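# Straighten a leaning stack of thin magnet blocks

## Task

Neaten the skewed pile of small, thin magnetic blocks until every block sits squarely and evenly on the one beneath it.

## Robot and tools

Robot: two arms, left_arm and right_arm, each with six revolute joints and a two-finger parallel gripper. Each arm's base sits on a tilted plate, and both plates hang from one metal frame behind them. A 'too close' message treats a plate and its half of the frame as part of that arm. Calibrated root poses in the scene frame: left_arm at (-0.016, +0.217, +0.081) m, right_arm at (+0.012, -0.361, +0.081) m.

Scene frame: origin at table-top height, halfway between the nominal bases; +x reaches out over the table, +z is up, and left_arm is on the +y side (image sides may differ). Results give each gripper's end_effector_position (m) and end_effector_quat_wxyz in this frame. That point lies between the finger pads, roughly 1 cm behind the tips; fingers point along the gripper's +z and close along its y. These readings can be off by a few cm, worse at long reach.

Row layout (used by both motion tools): one flat list of 14 numbers, each in [-1, 1]. Numbers 1-6 are left_arm joints in order waist, shoulder, elbow, wrist pitch, wrist yaw, wrist roll, and number 7 is its grip; numbers 8-14 are the same for right_arm. Both arms are always included. Joint numbers are offsets, not poses: they count from the 'Joint targets' shown in the last result (not from the previous row), scaled so 1.0 = 2.224 rad for waist, shoulder and elbow, and 8.485 rad for the three wrist joints. Stated joint ranges (rad): waist -2.618..3.054, shoulder 0..3.142, elbow 0..3.142, wrist pitch -1.571..1.571, wrist yaw -1.571..1.571, wrist roll -2.094..2.094. Asking more than 0.059 rad beyond a range gets the call refused; real ends may sit 0.059 rad either way, and a joint pushed past its end stops there with a 'joint sent to its limit' line. The grip number is absolute: +1 fully open, -1 closed. Send 0 for an arm's joints to keep it at its targets.

execute_actions(actions, cameras): actions holds at most one item. An empty list is a look that returns state and pictures. {"rows": [...], "steps": n} runs up to 15 control steps of 1/30 s (default 15, minimum 6), one row per step, the last row reused if rows run out. {"steps": n} alone waits up to 300 steps counted from the previous result, your reply time included. Pictures come only on a look or when cameras names them (["all"], a list, or []).

move(target, speed, blend, cameras): drives all joints along synchronized paths to one row, or through a list of up to 15 rows, every row offset from the same current Joint targets. speed is rad/s for the joint with farthest to travel (0.01 to 12.57, default 0.5), one number or one per row; blend (rad) rounds corners between listed rows. Paths take at least 0.5 s and are cut short beyond 10 s. Nothing is avoided, including the other arm. Grip changes in later rows happen only after arrival and rest. The 'move:' line reports done, off_target (resting more than 0.035 rad from target), moving, held or fault, plus limits=held if steps were withheld. Done does not mean contact-free.

wait(seconds, cameras): lets time pass 0-10 s without new commands; arms keep heading to the last target. zoom_image(camera, region): crop [x0, y0, x1, y1] pixels, at most 504x504, of the latest image from cam_head_left, cam_head_right, cam_left_wrist or cam_right_wrist (all 672x504). read_manual(section): only licence texts. finished_scene(scene): give the current scene number; it ends and grades the scene irreversibly, and the result carries the next task.

Each action's result is captured 6 steps before it ends; those steps finish afterwards. Per step a joint target may lead its measured angle by at most 0.339 rad (big joints) or 2.2 rad (wrist), and an arm's targets are scaled back if they would move its gripper over 200 mm at once.

Result lines: Joint positions (rad) and Joint velocities (rad/s) per arm, each block ending with gripper opening in metres (0.093 fully open) and its rate; velocities may be shown as 'within noise' or omitted. Joint targets are the base for your next offsets. grip_measured uses the grip scale: pads meet near -0.94, and each millimetre of object width adds about 0.0208; it may read up to 0.02 too open. Sending -1 on a thin block still reads below -0.94, so it does not prove a hold. For firm grip on a rigid flat object, send about 0.24 below its width reading; release with a value well above it. Fingers squeeze roughly 50-65 N per pad. Joint torques are raw drive outputs (first three wrap at ±28 N m). 'joint command not followed' means the clearance check altered targets. Motor temperature: MOTOR HOT at 75 °C, fault and folded arm at 90 °C, collapse at 100 °C; avoid long stretched holds or pushing into unreachable poses. Blocked arms keep pressing until commanded back past their positions.

Cameras: two fixed head cameras and one on each wrist, with calibration (K, distortion, T_world_to_cam) given; wrist pictures may lag while moving.

Avoid: dropping blocks or releasing them while moving, fast impacts, hard presses, arms colliding or one gripper closing on the other's fingers, and anything leaving the table. Loose objects can be nudged by outside pushes. The stack must stay aligned after the robot lets go.

Each tool is called after "Request:" as name([rows], argument=value, ...), one row to a line, values as JSON.

## Session

Request:
execute_actions(actions=[])

Scene clock: 0.00 s of 6600.00 s.
left_arm: end_effector_position=(+0.1918, -0.1604, +0.2330) grip_measured=+1.000 end_effector_quat_wxyz=(+0.314, +0.032, +0.945, -0.080) | right_arm: end_effector_position=(+0.3369, -0.2861, +0.3272) grip_measured=+1.000 end_effector_quat_wxyz=(+0.393, +0.201, +0.895, +0.068)
Joint positions: left_arm=[-1.308 1.979 1.578 -0.89 -0.636 -1.12 0.093] | right_arm=[0.604 1.215 1.184 -0.817 0.561 0.774 0.093]
Joint velocities: within noise
Joint torques (N m): no reading
Motor temperatures (°C): left_arm=[30 47 45 46 32 29 34] | right_arm=[29 43 43 40 32 33 31]
Heat: left arm: 47 °C; right arm: 43 °C.
Joint targets: left_arm=[-1.309 1.962 1.592 -0.883 -0.640 -1.120] | right_arm=[0.604 1.211 1.194 -0.821 0.564 0.774]

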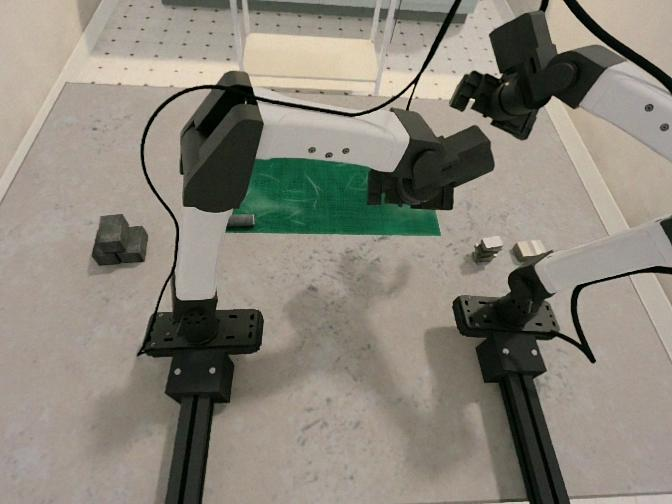

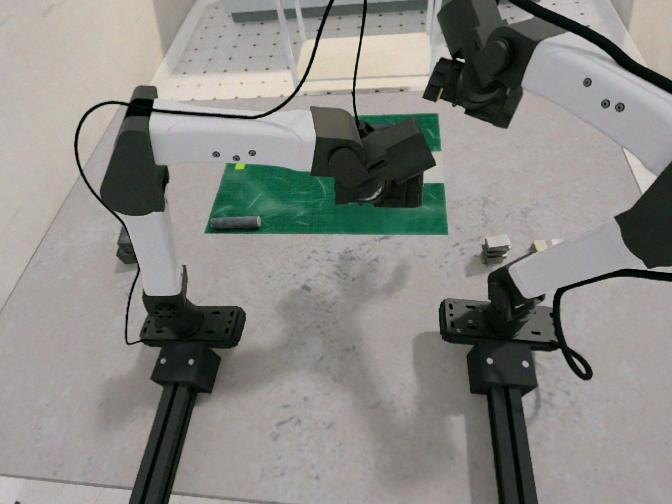

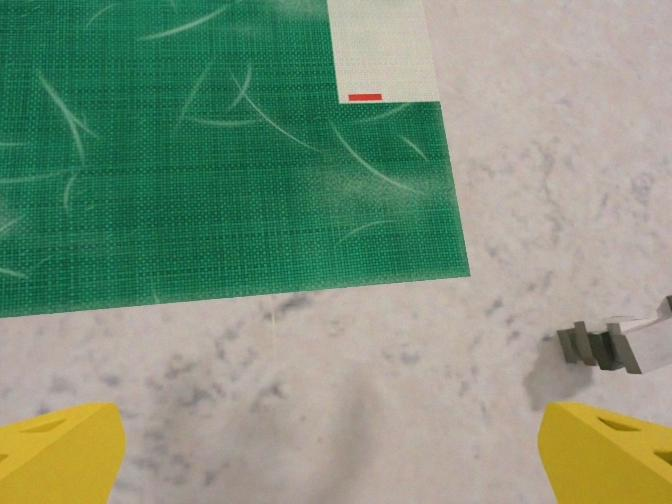

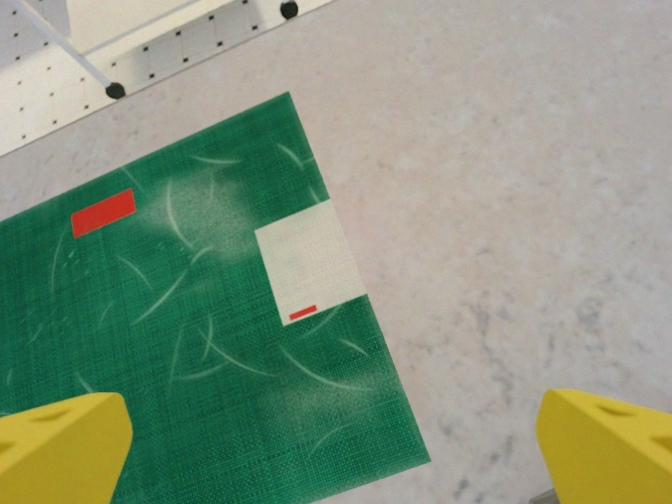

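Request:
zoom_image(camera="cam_head_left", region=[450, 210, 570, 300])

Request:
zoom_image(camera="cam_head_right", region=[450, 210, 570, 300])

Request:
zoom_image(camera="cam_left_wrist", region=[512, 260, 672, 440])

Request:
zoom_image(camera="cam_head_left", region=[70, 190, 270, 290])

Scaled by 4.200 (camera's finer frame: 960x720).

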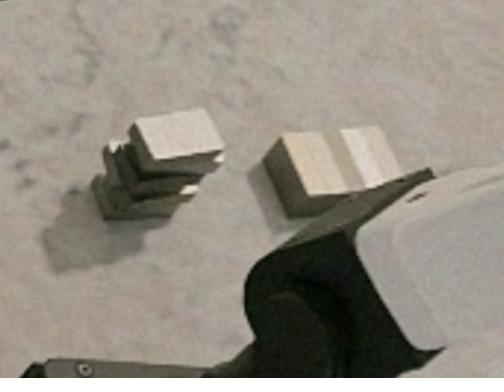

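Scaled by 4.200 (camera's finer frame: 960x720).

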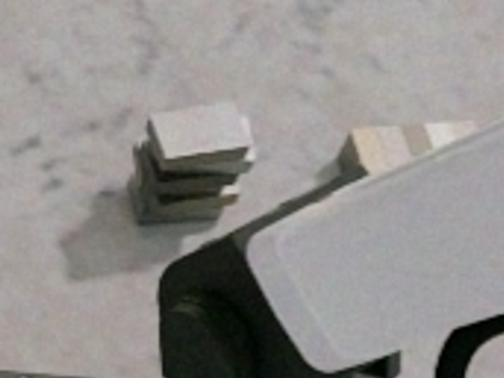

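Scaled by 2.800 (camera's finer frame: 960x720).

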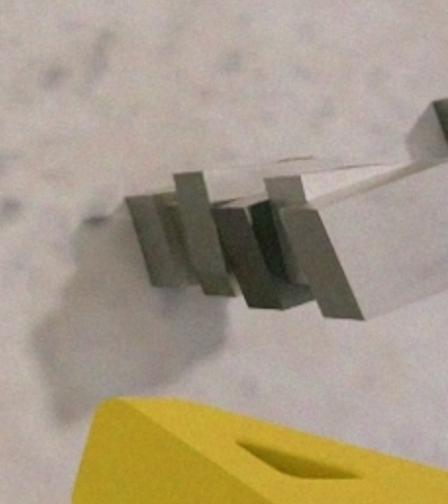

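Scaled by 2.520 (camera's finer frame: 960x720).

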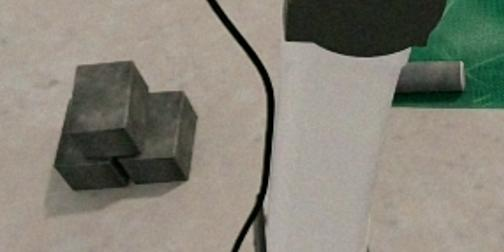

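Request:
move(target=[0,0,0,0,0,0,1,-0.290,-0.0317,-0.1686,-0.0438,-0.0517,-0.0912,1], speed=0.8)

Scene clock: 7.40 s of 6600.00 s.
left_arm: end_effector_position=(+0.1918, -0.1604, +0.2330) grip_measured=+1.000 end_effector_quat_wxyz=(+0.314, +0.032, +0.945, -0.080) | right_arm: end_effector_position=(+0.1993, -0.4009, +0.1599) grip_measured=+1.000 end_effector_quat_wxyz=(+0.013, +0.023, +1.000, -0.005)
Joint positions: left_arm=[-1.308 1.979 1.578 -0.89 -0.636 -1.12 0.093] | right_arm=[-0.033 1.156 0.828 -1.163 0.135 0.008 0.093]
Joint torques (N m): left_arm=[-0.9 -10.76 7.95 0.84 -0.4 -0.03] | right_arm=[-0.59 -3.52 4.56 0.14 -0.01 -0.1]
Heat: left arm: 50 °C; right arm: 43 °C.
Joint targets: left_arm=[-1.309 1.962 1.592 -0.883 -0.640 -1.120] | right_arm=[-0.041 1.141 0.819 -1.193 0.125 0.000]
Kept back: nothing.
move: done
cam_right_wrist: T_world_to_cam=[[-0.0575835, -0.998282, 0.0108301, -0.39139], [-0.914852, 0.0571076, 0.399731, 0.180363], [-0.399662, 0.01311, -0.916569, 0.310565], [0, 0, 0, 1]] pos_world=[0.266589, -0.405089, 0.216796]

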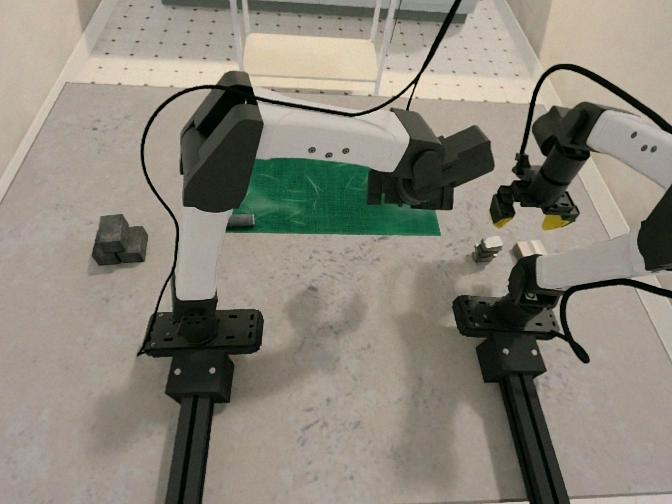

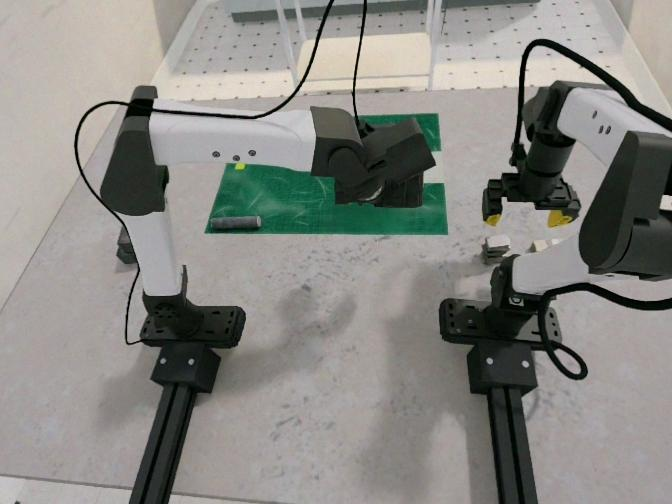

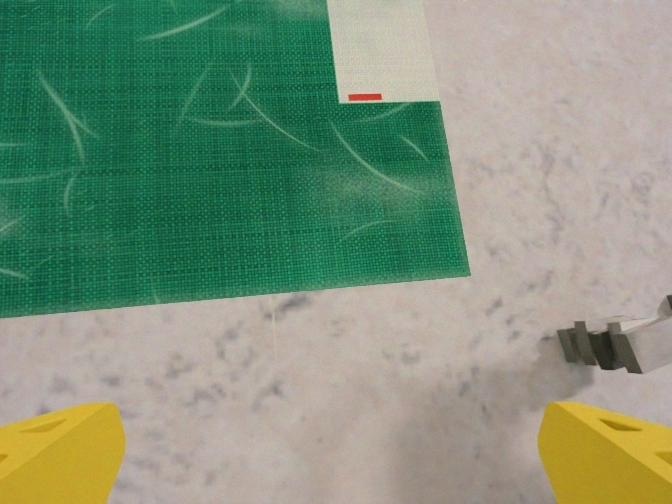

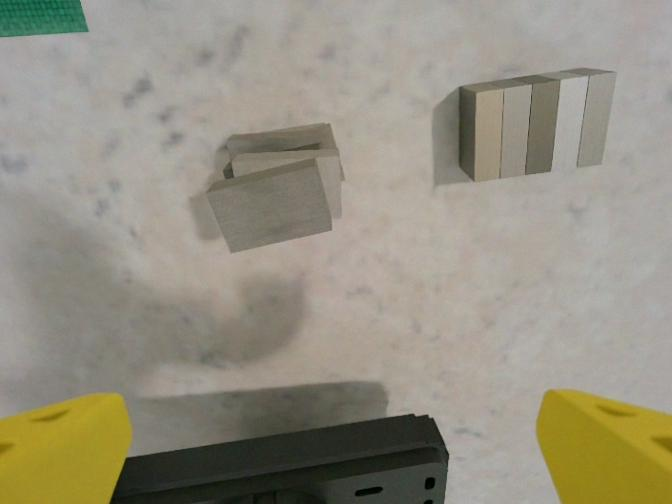

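Request:
zoom_image(camera="cam_right_wrist", region=[180, 60, 380, 260])

Request:
zoom_image(camera="cam_right_wrist", region=[440, 40, 640, 200])

Request:
zoom_image(camera="cam_left_wrist", region=[512, 260, 672, 440])

Request:
zoom_image(camera="cam_head_right", region=[450, 190, 590, 290])

Scaled by 2.520 (camera's finer frame: 960x720).

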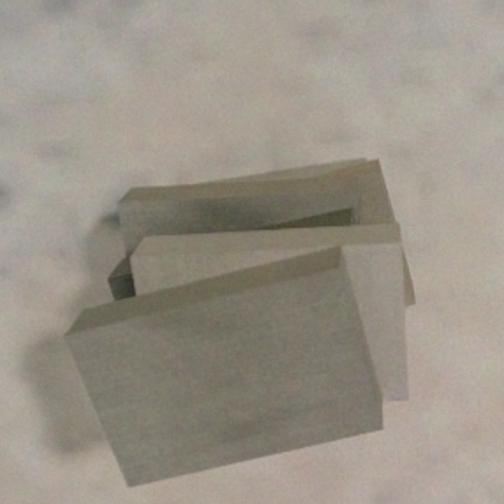

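Scaled by 2.520 (camera's finer frame: 960x720).

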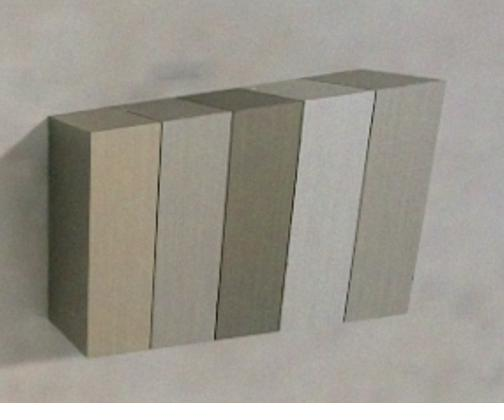

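Scaled by 2.800 (camera's finer frame: 960x720).

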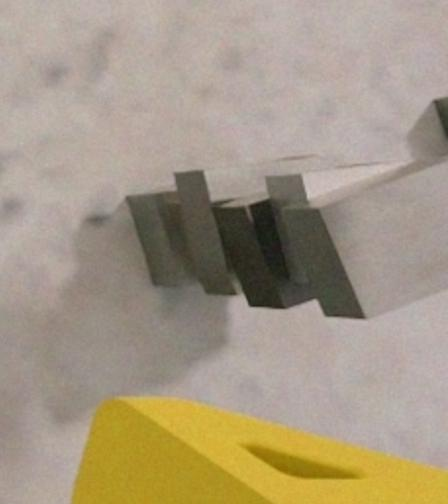

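Scaled by 3.600 (camera's finer frame: 960x720).

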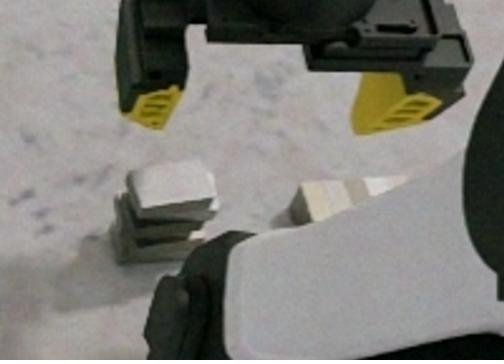

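Request:
move([
  [0.0265,-0.0728,-0.4011,0.1394,0.0401,0.0731,1,0,0,0,0,0,0,1],
  [0.0463,0.1205,-0.4487,0.2615,0.0754,0.132,1,0,0,0,0,0,0,1],
], speed=0.9, blend=[0.15,0], cameras=["cam_left_wrist","cam_right_wrist"])

Scene clock: 14.57 s of 6600.00 s.
left_arm: end_effector_position=(+0.1389, -0.2101, +0.1258) grip_measured=+1.000 end_effector_quat_wxyz=(+0.487, +0.421, +0.658, -0.390) | right_arm: end_effector_position=(+0.1989, -0.4008, +0.1599) grip_measured=+1.000 end_effector_quat_wxyz=(+0.012, +0.023, +1.000, -0.005)
Joint positions: left_arm=[-1.212 2.22 0.6 1.294 -0.013 -0.016 0.093] | right_arm=[-0.033 1.156 0.828 -1.165 0.135 0.007 0.093]
Joint torques (N m): left_arm=[-0.21 -7.15 3.02 2.1 0.23 0.14] | right_arm=[-0.5 -3.49 4.41 0.14 -0.01 -0.11]
Motor temperatures (°C): left_arm=[30 52 46 47 32 29 33] | right_arm=[29 43 44 40 32 32 31]
Heat: left arm: 52 °C; right arm: 44 °C.
Joint targets: left_arm=[-1.205 2.230 0.594 1.336 0.000 0.000] | right_arm=[-0.041 1.141 0.819 -1.193 0.125 0.000]
Kept back: nothing.
move: off_target (left_arm); left_arm: the wrist pitch is farthest, 0.041 rad from its target
cam_left_wrist: T_world_to_cam=[[-0.934228, -0.328141, 0.139794, 0.0399528], [-0.301621, 0.517617, -0.800686, 0.293516], [0.190378, -0.790188, -0.582546, -0.0356176], [0, 0, 0, 1]] pos_world=[0.132636, -0.166963, 0.20868]
cam_right_wrist: T_world_to_cam=[[-0.0562431, -0.998362, 0.010447, -0.391513], [-0.914321, 0.0557062, 0.401141, 0.1791], [-0.401066, 0.0130095, -0.915957, 0.310551], [0, 0, 0, 1]] pos_world=[0.266287, -0.404889, 0.216697]

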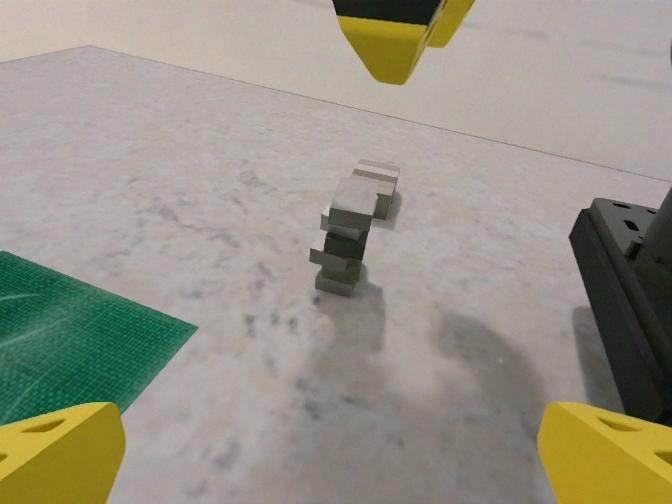

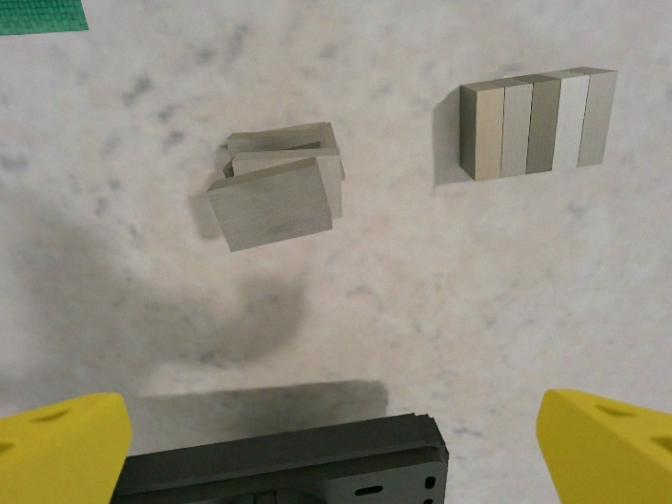

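Request:
zoom_image(camera="cam_left_wrist", region=[280, 140, 430, 310])

Scaled by 2.965 (camera's finer frame: 960x720).

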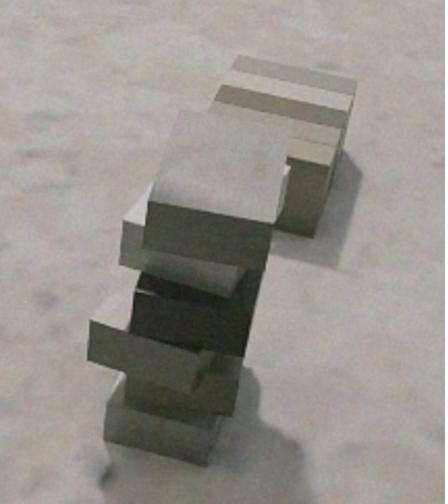

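Request:
zoom_image(camera="cam_right_wrist", region=[195, 110, 355, 260])

Request:
zoom_image(camera="cam_left_wrist", region=[300, 170, 390, 300])

Scaled by 3.150 (camera's finer frame: 960x720).

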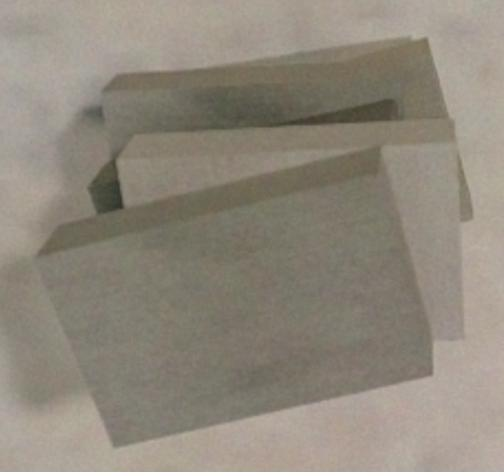

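Scaled by 3.877 (camera's finer frame: 960x720).

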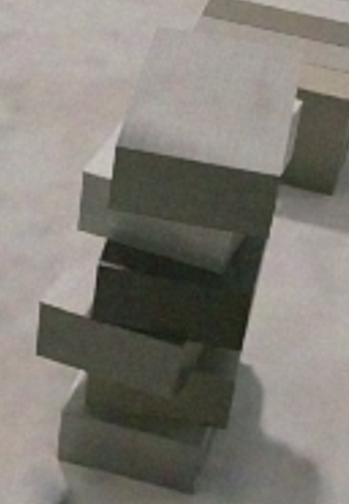

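Request:
move(target=[0,0,0,0,0,0,1,0.0342,0.0787,-0.0229,0.0256,0.0006,-0.0119,0.62], speed=0.5, cameras=["cam_left_wrist","cam_right_wrist"])

Scene clock: 31.30 s of 6600.00 s.
left_arm: end_effector_position=(+0.1388, -0.2102, +0.1260) grip_measured=+1.000 end_effector_quat_wxyz=(+0.487, +0.421, +0.658, -0.390) | right_arm: end_effector_position=(+0.2210, -0.3846, +0.1234) grip_measured=+0.622 end_effector_quat_wxyz=(+0.004, -0.058, +0.998, -0.003)
Joint positions: left_arm=[-1.212 2.22 0.6 1.295 -0.012 -0.015 0.093] | right_arm=[0.026 1.308 0.777 -0.986 0.135 -0.093 0.075]
Joint torques (N m): left_arm=[-0.21 -7.19 2.99 2.1 0.24 0.12] | right_arm=[1.43 -2.47 4.11 0.56 0.05 -0.09]
Motor temperatures (°C): left_arm=[30 54 46 53 32 29 33] | right_arm=[29 43 44 39 31 32 31]
Heat: left arm: 54 °C; right arm: 44 °C.
Joint targets: left_arm=[-1.205 2.230 0.594 1.336 0.000 0.000] | right_arm=[0.035 1.316 0.768 -0.976 0.130 -0.101]
Kept back: nothing.
move: off_target (left_arm); left_arm: the wrist pitch is farthest, 0.041 rad from its target
cam_left_wrist: T_world_to_cam=[[-0.934631, -0.327217, 0.139259, 0.0400579], [-0.300508, 0.517325, -0.801292, 0.293544], [0.190154, -0.790761, -0.58184, -0.035676], [0, 0, 0, 1]] pos_world=[0.132436, -0.166961, 0.208878]
cam_right_wrist: T_world_to_cam=[[0.105286, -0.994405, 0.00855358, -0.407712], [-0.904378, -0.0921703, 0.416659, 0.152054], [-0.41354, -0.0516041, -0.909023, 0.262788], [0, 0, 0, 1]] pos_world=[0.289114, -0.377855, 0.179013]

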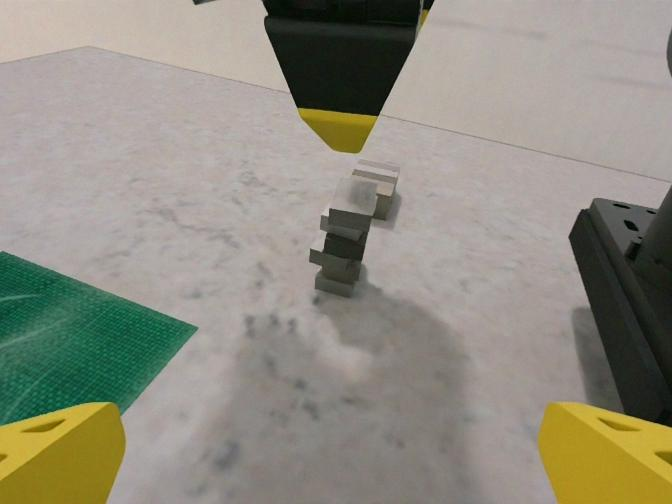

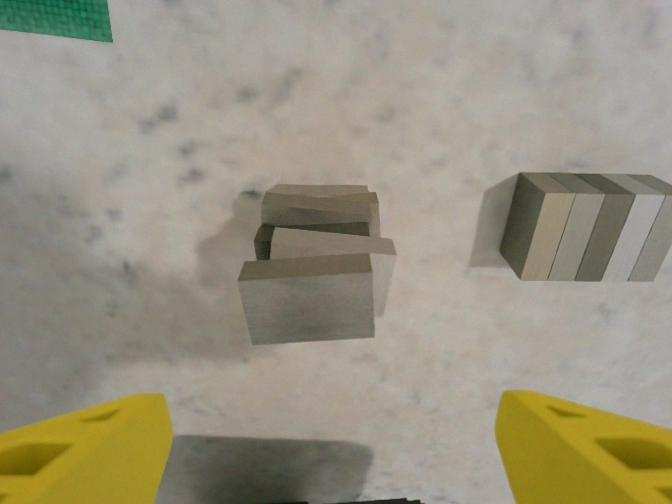

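Request:
move(target=[0,0,0,0,0,0,1,-0.0252,0.0863,-0.0886,0.0457,-0.0012,-0.0061,0.62], speed=0.3, cameras=["cam_left_wrist","cam_right_wrist"])

Scene clock: 34.27 s of 6600.00 s.
left_arm: end_effector_position=(+0.1388, -0.2102, +0.1260) grip_measured=+1.000 end_effector_quat_wxyz=(+0.487, +0.421, +0.658, -0.390) | right_arm: end_effector_position=(+0.2202, -0.3821, +0.0453) grip_measured=+0.622 end_effector_quat_wxyz=(+0.001, -0.065, +0.998, -0.002)
Joint positions: left_arm=[-1.212 2.22 0.6 1.295 -0.012 -0.015 0.093] | right_arm=[-0.012 1.498 0.58 -0.6 0.131 -0.145 0.075]
Joint torques (N m): left_arm=[-0.2 -7.1 3.02 2.08 0.21 0.15] | right_arm=[-0.21 -2.92 3.12 0.59 -0.01 -0.09]
Heat: left arm: 54 °C; right arm: 44 °C.
Joint targets: left_arm=[-1.205 2.230 0.594 1.336 0.000 0.000] | right_arm=[-0.021 1.508 0.571 -0.588 0.120 -0.153]
Kept back: nothing.
move: off_target (left_arm); left_arm: the wrist pitch is farthest, 0.041 rad from its target
cam_left_wrist: T_world_to_cam=[[-0.934631, -0.327217, 0.139259, 0.0400579], [-0.300508, 0.517325, -0.801292, 0.293544], [0.190154, -0.790761, -0.58184, -0.035676], [0, 0, 0, 1]] pos_world=[0.132436, -0.166961, 0.208878]
cam_right_wrist: T_world_to_cam=[[0.11952, -0.99281, 0.00661248, -0.406834], [-0.90032, -0.105573, 0.422229, 0.17788], [-0.418495, -0.0564182, -0.906465, 0.190779], [0, 0, 0, 1]] pos_world=[0.288614, -0.374366, 0.100518]

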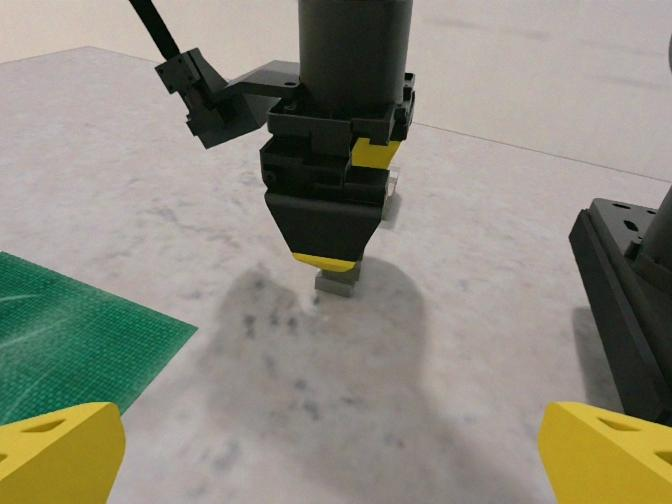

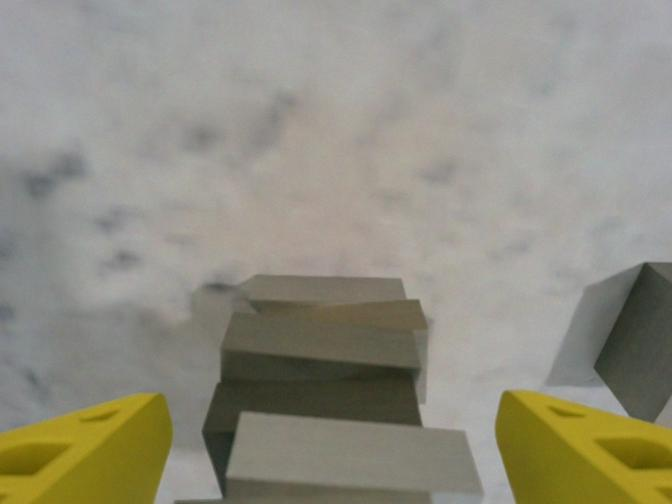

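Request:
zoom_image(camera="cam_right_wrist", region=[150, 254, 520, 504])

Request:
zoom_image(camera="cam_left_wrist", region=[260, 120, 420, 310])

Scaled by 1.362 (camera's finer frame: 960x720).

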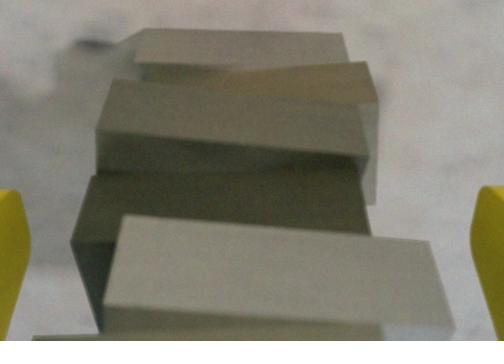

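Scaled by 2.653 (camera's finer frame: 960x720).

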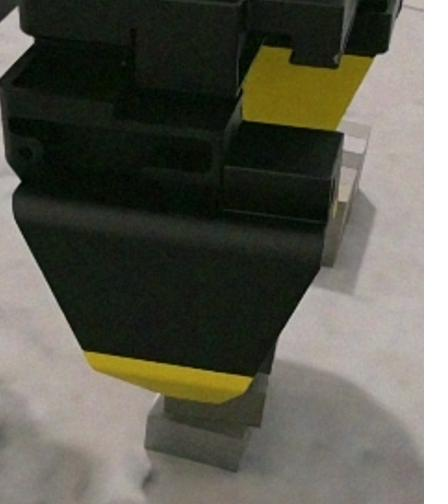

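Request:
move(target=[0,0,0,0,0,0,1,-0.0063,0.0265,-0.0135,0.0106,0,-0.0018,0.62], speed=0.1, cameras=["cam_left_wrist","cam_right_wrist"])

Request:
zoom_image(camera="cam_left_wrist", region=[260, 120, 420, 310])

Request:
zoom_image(camera="cam_right_wrist", region=[150, 254, 520, 504])

Scene clock: 38.40 s of 6600.00 s.
left_arm: end_effector_position=(+0.1388, -0.2102, +0.1261) grip_measured=+1.000 end_effector_quat_wxyz=(+0.487, +0.421, +0.658, -0.390) | right_arm: end_effector_position=(+0.2205, -0.3829, +0.0292) grip_measured=+0.622 end_effector_quat_wxyz=(+0.001, -0.066, +0.998, -0.002)
Joint positions: left_arm=[-1.212 2.22 0.6 1.296 -0.012 -0.015 0.093] | right_arm=[-0.027 1.556 0.551 -0.51 0.131 -0.161 0.075]
Joint torques (N m): left_arm=[-0.18 -7.2 3.18 2.12 0.23 0.13] | right_arm=[-0.16 -2.99 2.86 0.57 -0.06 -0.09]
Heat: left arm: 54 °C; right arm: 44 °C.
Joint targets: left_arm=[-1.205 2.230 0.594 1.336 0.000 0.000] | right_arm=[-0.035 1.567 0.541 -0.498 0.120 -0.168]
Kept back: nothing.
move: off_target (left_arm); left_arm: the wrist pitch is farthest, 0.040 rad from its target
cam_left_wrist: T_world_to_cam=[[-0.934641, -0.327194, 0.139248, 0.0400514], [-0.300415, 0.517038, -0.801513, 0.293609], [0.190254, -0.790959, -0.581539, -0.0357268], [0, 0, 0, 1]] pos_world=[0.132436, -0.166961, 0.208978]
cam_right_wrist: T_world_to_cam=[[0.120438, -0.992696, 0.00705248, -0.407808], [-0.900563, -0.106266, 0.421536, 0.184603], [-0.417708, -0.0571204, -0.906784, 0.175851], [0, 0, 0, 1]] pos_world=[0.288817, -0.375168, 0.0845177]

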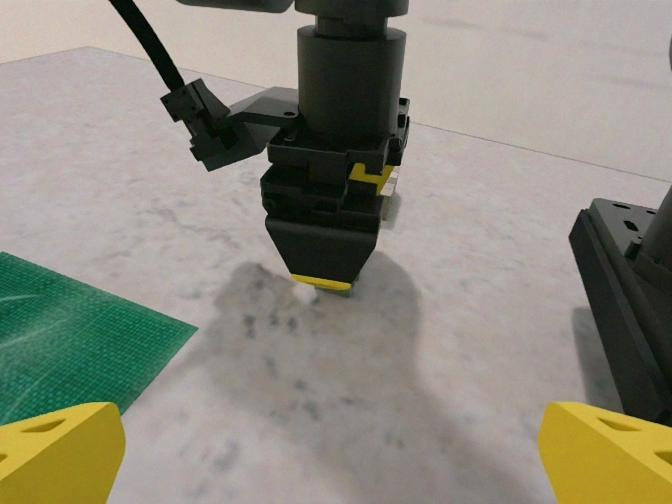

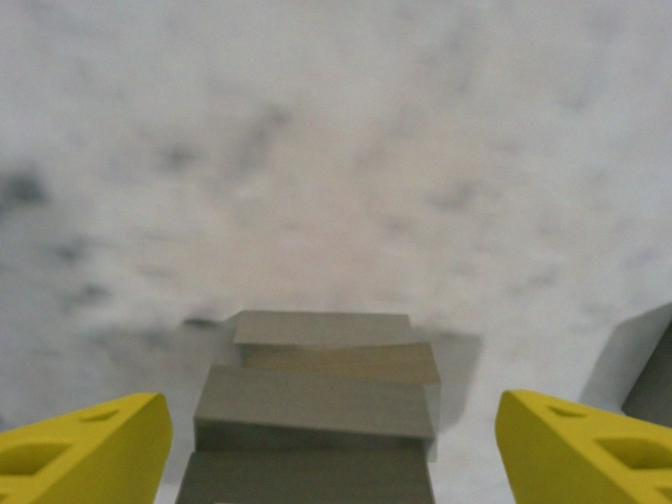

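Scaled by 2.653 (camera's finer frame: 960x720).

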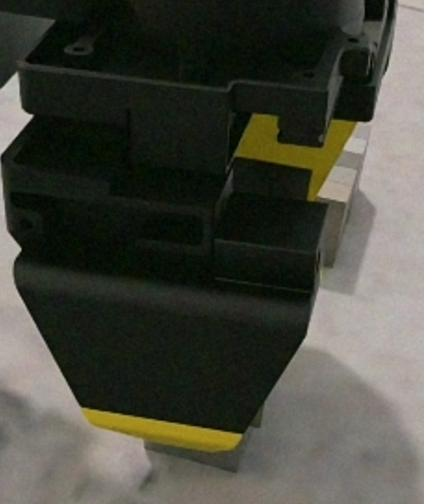

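Scaled by 1.362 (camera's finer frame: 960x720).

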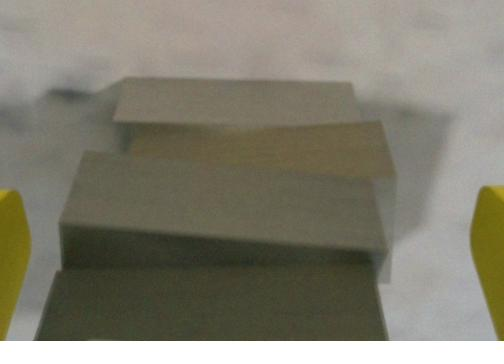

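Request:
zoom_image(camera="cam_right_wrist", region=[100, 370, 260, 504])

Request:
zoom_image(camera="cam_right_wrist", region=[408, 370, 568, 504])

Request:
zoom_image(camera="cam_right_wrist", region=[220, 290, 440, 400])

Scaled by 3.150 (camera's finer frame: 960x720).

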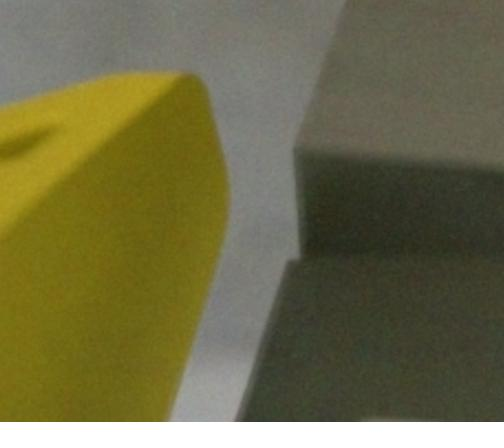

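Scaled by 3.150 (camera's finer frame: 960x720).

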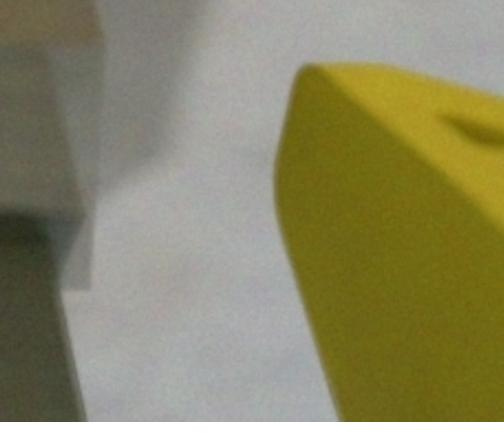

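Scaled by 2.291 (camera's finer frame: 960x720).

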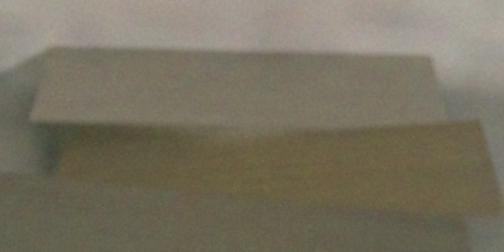

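Request:
move(target=[0,0,0,0,0,0,1,0.0117,0,0,0,0,0.0062,0.62], speed=0.1, cameras=["cam_right_wrist"])

Request:
zoom_image(camera="cam_right_wrist", region=[220, 290, 440, 400])

Scene clock: 41.17 s of 6600.00 s.
left_arm: end_effector_position=(+0.1388, -0.2102, +0.1261) grip_measured=+1.000 end_effector_quat_wxyz=(+0.487, +0.421, +0.658, -0.390) | right_arm: end_effector_position=(+0.2210, -0.3812, +0.0294) grip_measured=+0.622 end_effector_quat_wxyz=(+0.002, -0.051, +0.999, -0.002)
Joint positions: left_arm=[-1.212 2.22 0.6 1.296 -0.012 -0.015 0.093] | right_arm=[-0.019 1.556 0.551 -0.509 0.131 -0.124 0.075]
Joint torques (N m): left_arm=[-0.24 -7.27 3.03 2.11 0.22 0.12] | right_arm=[1.51 -3.04 2.67 0.57 -0.05 0.04]
Motor temperatures (°C): left_arm=[30 54 45 55 32 29 33] | right_arm=[29 43 44 38 31 32 31]
Heat: left arm: 55 °C; right arm: 44 °C.
Joint targets: left_arm=[-1.205 2.230 0.594 1.336 0.000 0.000] | right_arm=[-0.009 1.567 0.541 -0.498 0.120 -0.115]
Kept back: nothing.
move: off_target (left_arm); left_arm: the wrist pitch is farthest, 0.040 rad from its target
cam_right_wrist: T_world_to_cam=[[0.0914043, -0.995793, 0.00647903, -0.400958], [-0.904271, -0.080275, 0.419345, 0.195932], [-0.417061, -0.0441888, -0.907804, 0.181184], [0, 0, 0, 1]] pos_world=[0.28939, -0.375536, 0.0849144]

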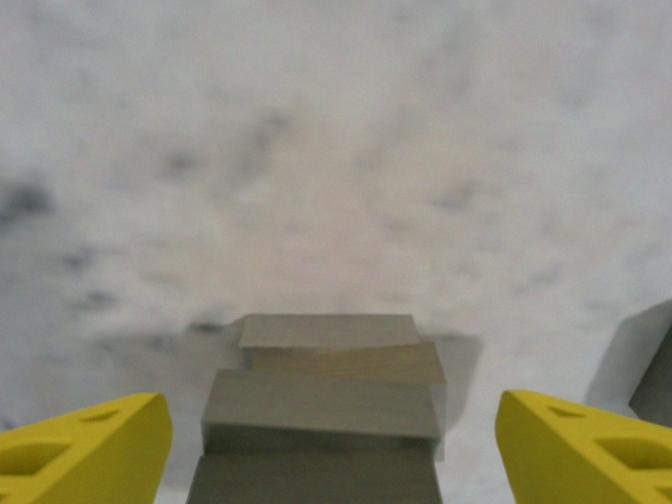

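Scaled by 2.291 (camera's finer frame: 960x720).

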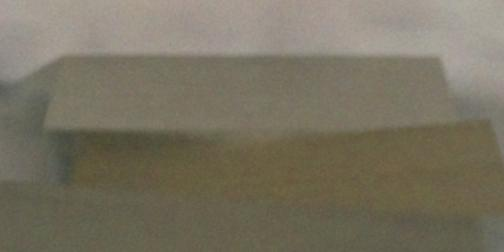

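Request:
move([
  [0,0,0,0,0,0,1,0.002,0,0,0,0,0,0.62],
  [0,0,0,0,0,0,1,0.002,0,0,0,0,0,0.35],
  [0,0,0,0,0,0,1,0.002,0,0,0,0,0,0.25],
  [0,0,0,0,0,0,1,0.002,0,0,0,0,0,0.19],
  [0,0,0,0,0,0,1,0.002,0,0,0,0,0,0.13],
  [0,0,0,0,0,0,1,0.002,0,0,0,0,0,0.08],
  [0,0,0,0,0,0,1,0.002,0,0,0,0,0,0.04],
], speed=0.1, cameras=["cam_right_wrist","cam_left_wrist"])

Request:
zoom_image(camera="cam_right_wrist", region=[150, 290, 520, 504])

Scene clock: 45.30 s of 6600.00 s.
left_arm: end_effector_position=(+0.1388, -0.2102, +0.1261) grip_measured=+1.000 end_effector_quat_wxyz=(+0.487, +0.421, +0.658, -0.390) | right_arm: end_effector_position=(+0.2213, -0.3808, +0.0296) grip_measured=+0.043 end_effector_quat_wxyz=(+0.003, -0.053, +0.999, -0.003)
Joint positions: left_arm=[-1.212 2.22 0.6 1.296 -0.012 -0.015 0.093] | right_arm=[-0.014 1.556 0.551 -0.508 0.134 -0.123 0.047]
Joint torques (N m): left_arm=[-0.24 -7.27 3.03 2.1 0.23 0.13] | right_arm=[1.48 -3.08 2.76 0.54 -0.03 0.05]
Motor temperatures (°C): left_arm=[30 54 45 55 32 29 33] | right_arm=[29 43 44 38 31 32 31]
Heat: left arm: 55 °C; right arm: 44 °C.
Joint targets: left_arm=[-1.205 2.230 0.594 1.336 0.000 0.000] | right_arm=[-0.005 1.567 0.541 -0.498 0.120 -0.116]
Kept back: nothing.
move: off_target (left_arm); left_arm: the wrist pitch is farthest, 0.040 rad from its target
cam_left_wrist: T_world_to_cam=[[-0.934641, -0.327194, 0.139248, 0.0400514], [-0.300415, 0.517038, -0.801513, 0.293609], [0.190254, -0.790959, -0.581539, -0.0357268], [0, 0, 0, 1]] pos_world=[0.132436, -0.166961, 0.208978]
cam_right_wrist: T_world_to_cam=[[0.0950092, -0.995432, 0.00943419, -0.401254], [-0.904495, -0.0823638, 0.418455, 0.195464], [-0.415766, -0.0482902, -0.908189, 0.179615], [0, 0, 0, 1]] pos_world=[0.289597, -0.374648, 0.0851165]
Images, in order (width x height): cam_left_wrist 672x504, cam_right_wrist 672x504.

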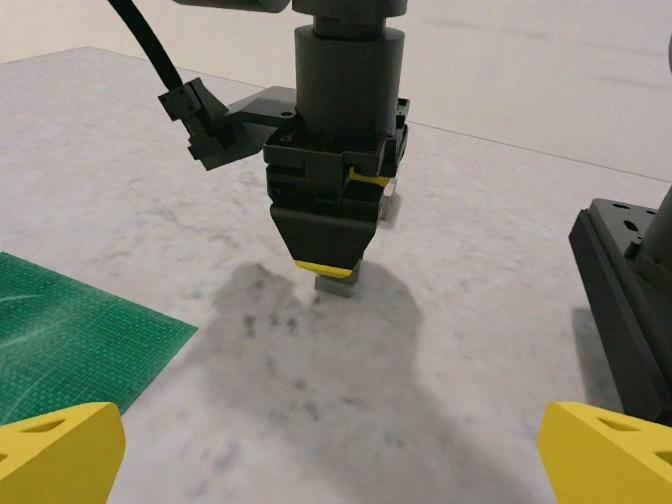

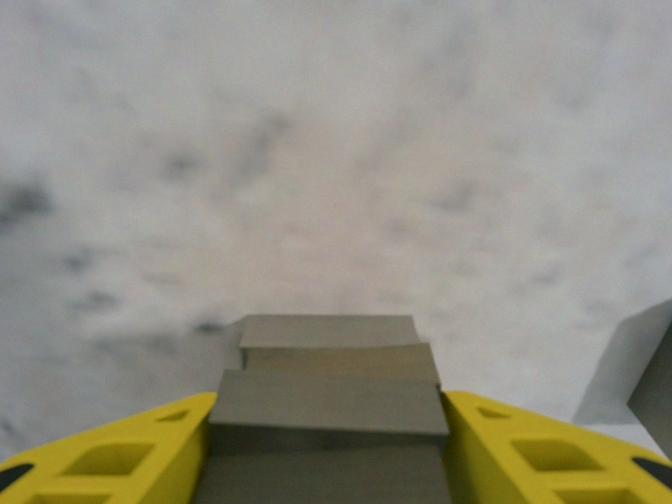

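Scaled by 1.362 (camera's finer frame: 960x720).

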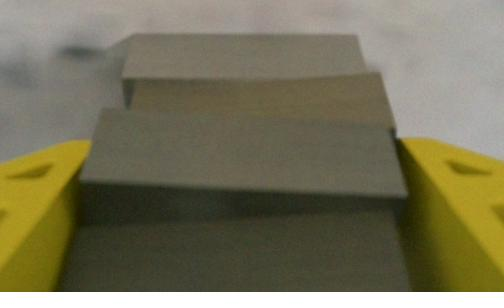

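Request:
move([
  [0,0,0,0,0,0,1,0,0,0,0,0,0,0.02],
  [0,0,0,0,0,0,1,0,0,0,0,0,0,0.0],
  [0,0,0,0,0,0,1,0,0,0,0,0,0,-0.02],
  [0,0,0,0,0,0,1,0,0,0,0,0,0,-0.04],
  [0,0,0,0,0,0,1,0,0,0,0,0,0,-0.06],
], speed=0.1, cameras=["cam_right_wrist","cam_left_wrist"])

Request:
zoom_image(camera="cam_right_wrist", region=[150, 290, 520, 504])

Scene clock: 48.10 s of 6600.00 s.
left_arm: end_effector_position=(+0.1388, -0.2102, +0.1261) grip_measured=+1.000 end_effector_quat_wxyz=(+0.487, +0.421, +0.658, -0.390) | right_arm: end_effector_position=(+0.2213, -0.3810, +0.0296) grip_measured=-0.054 end_effector_quat_wxyz=(+0.003, -0.053, +0.999, -0.004)
Joint positions: left_arm=[-1.212 2.22 0.6 1.296 -0.012 -0.015 0.093] | right_arm=[-0.014 1.556 0.551 -0.508 0.135 -0.123 0.043]
Joint torques (N m): left_arm=[-0.2 -7.19 3.02 2.11 0.23 0.13] | right_arm=[1.59 -3.06 2.81 0.58 -0.06 0.02]
Motor temperatures (°C): left_arm=[30 54 45 55 32 29 33] | right_arm=[29 43 43 38 31 32 31]
Heat: left arm: 55 °C; right arm: 43 °C.
Joint targets: left_arm=[-1.205 2.230 0.594 1.336 0.000 0.000] | right_arm=[-0.005 1.567 0.541 -0.498 0.120 -0.116]
Kept back: nothing.
move: off_target (left_arm); left_arm: the wrist pitch is farthest, 0.040 rad from its target
cam_left_wrist: T_world_to_cam=[[-0.934641, -0.327194, 0.139248, 0.0400514], [-0.300415, 0.517038, -0.801513, 0.293609], [0.190254, -0.790959, -0.581539, -0.0357268], [0, 0, 0, 1]] pos_world=[0.132436, -0.166961, 0.208978]
cam_right_wrist: T_world_to_cam=[[0.0950086, -0.995417, 0.0108594, -0.401571], [-0.904491, -0.0817637, 0.418581, 0.195702], [-0.415775, -0.049591, -0.908115, 0.179024], [0, 0, 0, 1]] pos_world=[0.289597, -0.374851, 0.0850181]
Images, in order (width x height): cam_left_wrist 672x504, cam_right_wrist 672x504.

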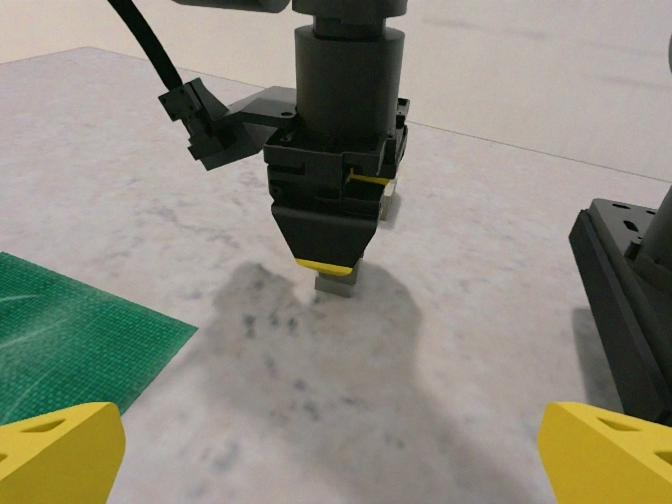

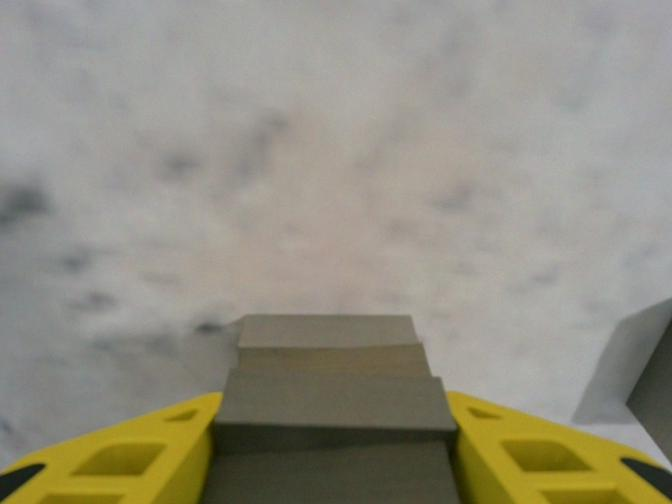

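Scaled by 1.362 (camera's finer frame: 960x720).

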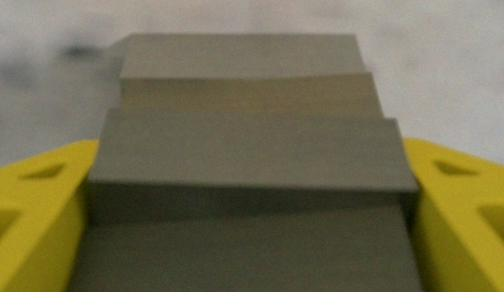

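Request:
move([
  [0,0,0,0,0,0,1,0,0,0,0,0,0,-0.08],
  [0,0,0,0,0,0,1,0,0,0,0,0,0,-0.1],
  [0,0,0,0,0,0,1,0,0,0,0,0,0,-0.13],
  [0,0,0,0,0,0,1,0,0,0,0,0,0,-0.17],
], speed=0.1, cameras=["cam_right_wrist","cam_left_wrist"])

Request:
zoom_image(camera="cam_right_wrist", region=[150, 290, 520, 504])

Scene clock: 50.33 s of 6600.00 s.
left_arm: end_effector_position=(+0.1388, -0.2102, +0.1261) grip_measured=+1.000 end_effector_quat_wxyz=(+0.487, +0.421, +0.658, -0.390) | right_arm: end_effector_position=(+0.2213, -0.3810, +0.0296) grip_measured=-0.164 end_effector_quat_wxyz=(+0.003, -0.053, +0.999, -0.004)
Joint positions: left_arm=[-1.212 2.22 0.6 1.296 -0.012 -0.015 0.093] | right_arm=[-0.014 1.556 0.551 -0.508 0.135 -0.123 0.037]
Joint torques (N m): left_arm=[-0.23 -7.16 3.06 2.11 0.21 0.12] | right_arm=[1.68 -3.14 2.93 0.59 -0.09 0.04]
Motor temperatures (°C): left_arm=[30 55 45 56 32 29 33] | right_arm=[29 43 43 38 31 32 31]
Heat: left arm: 56 °C; right arm: 43 °C.
Joint targets: left_arm=[-1.205 2.230 0.594 1.336 0.000 0.000] | right_arm=[-0.005 1.567 0.541 -0.498 0.120 -0.116]
Kept back: nothing.
move: off_target (left_arm); left_arm: the wrist pitch is farthest, 0.040 rad from its target
cam_left_wrist: T_world_to_cam=[[-0.934641, -0.327194, 0.139248, 0.0400514], [-0.300415, 0.517038, -0.801513, 0.293609], [0.190254, -0.790959, -0.581539, -0.0357268], [0, 0, 0, 1]] pos_world=[0.132436, -0.166961, 0.208978]
cam_right_wrist: T_world_to_cam=[[0.0950086, -0.995417, 0.0108594, -0.401571], [-0.904491, -0.0817637, 0.418581, 0.195702], [-0.415775, -0.049591, -0.908115, 0.179024], [0, 0, 0, 1]] pos_world=[0.289597, -0.374851, 0.0850181]
Images, in order (width x height): cam_left_wrist 672x504, cam_right_wrist 672x504.

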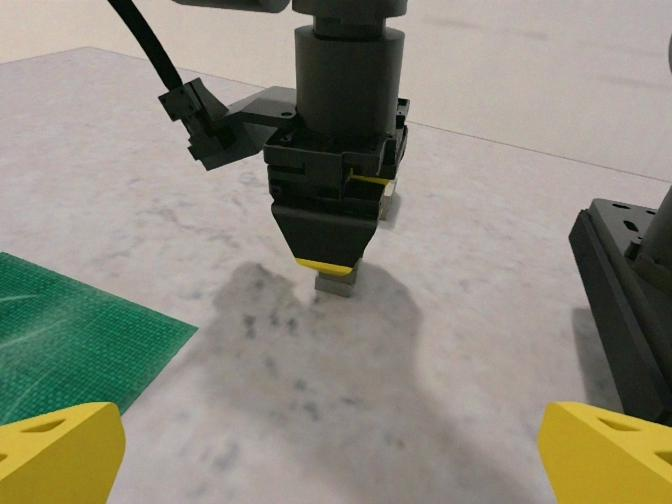

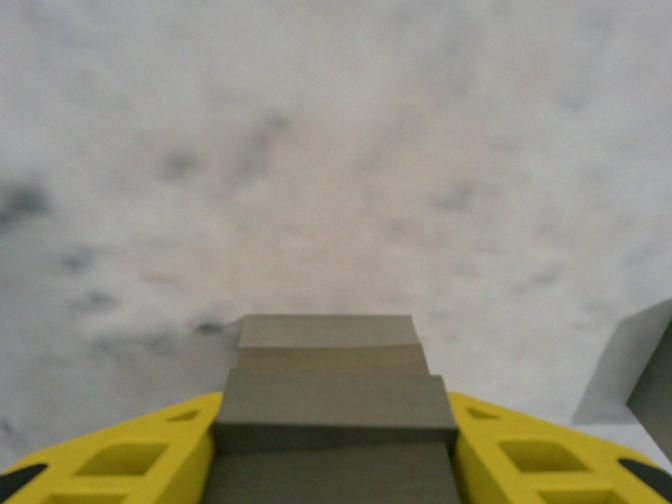

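Scaled by 1.362 (camera's finer frame: 960x720).

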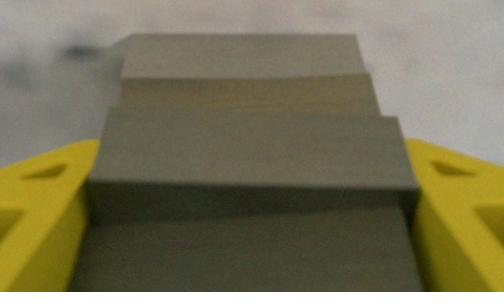

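Request:
move([
  [0,0,0,0,0,0,1,0,0,0,0,0,0,-0.21],
  [0,0,0,0,0,0,1,0,0,0,0,0,0,-0.25],
  [0,0,0,0,0,0,1,0,0,0,0,0,0,-0.3],
], speed=0.1, cameras=["cam_right_wrist"])

Request:
zoom_image(camera="cam_right_wrist", region=[150, 290, 520, 504])

Scene clock: 52.37 s of 6600.00 s.
left_arm: end_effector_position=(+0.1388, -0.2102, +0.1261) grip_measured=+1.000 end_effector_quat_wxyz=(+0.487, +0.421, +0.658, -0.390) | right_arm: end_effector_position=(+0.2213, -0.3810, +0.0296) grip_measured=-0.178 end_effector_quat_wxyz=(+0.003, -0.053, +0.999, -0.004)
Joint positions: left_arm=[-1.212 2.22 0.6 1.296 -0.012 -0.015 0.093] | right_arm=[-0.014 1.556 0.551 -0.508 0.135 -0.123 0.037]
Joint torques (N m): left_arm=[-0.23 -7.15 3 2.11 0.23 0.12] | right_arm=[1.58 -2.95 2.84 0.56 -0.04 0.05]
Motor temperatures (°C): left_arm=[30 55 45 56 32 29 33] | right_arm=[29 43 43 38 31 32 31]
Heat: left arm: 56 °C; right arm: 43 °C.
Joint targets: left_arm=[-1.205 2.230 0.594 1.336 0.000 0.000] | right_arm=[-0.005 1.567 0.541 -0.498 0.120 -0.116]
Kept back: nothing.
move: off_target (left_arm); left_arm: the wrist pitch is farthest, 0.040 rad from its target
cam_right_wrist: T_world_to_cam=[[0.0950086, -0.995417, 0.0108594, -0.401571], [-0.904491, -0.0817637, 0.418581, 0.195702], [-0.415775, -0.049591, -0.908115, 0.179024], [0, 0, 0, 1]] pos_world=[0.289597, -0.374851, 0.0850181]

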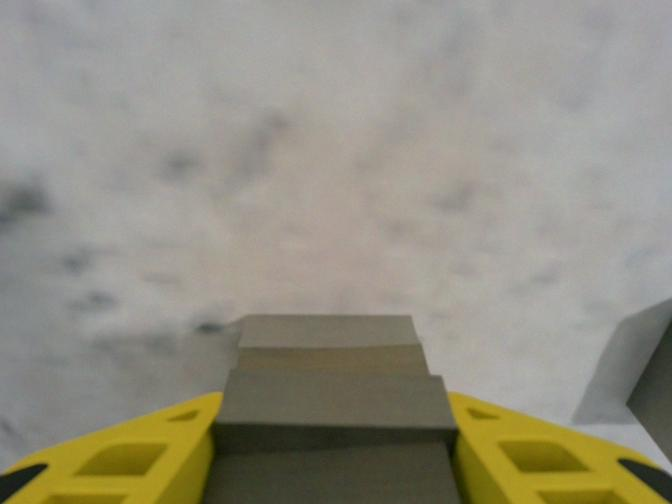

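Scaled by 1.362 (camera's finer frame: 960x720).

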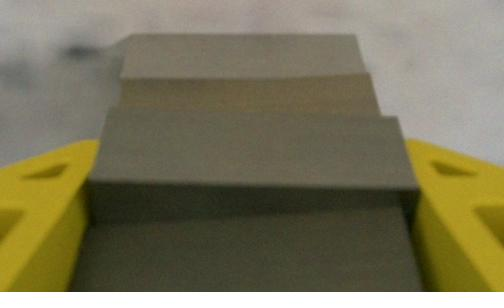

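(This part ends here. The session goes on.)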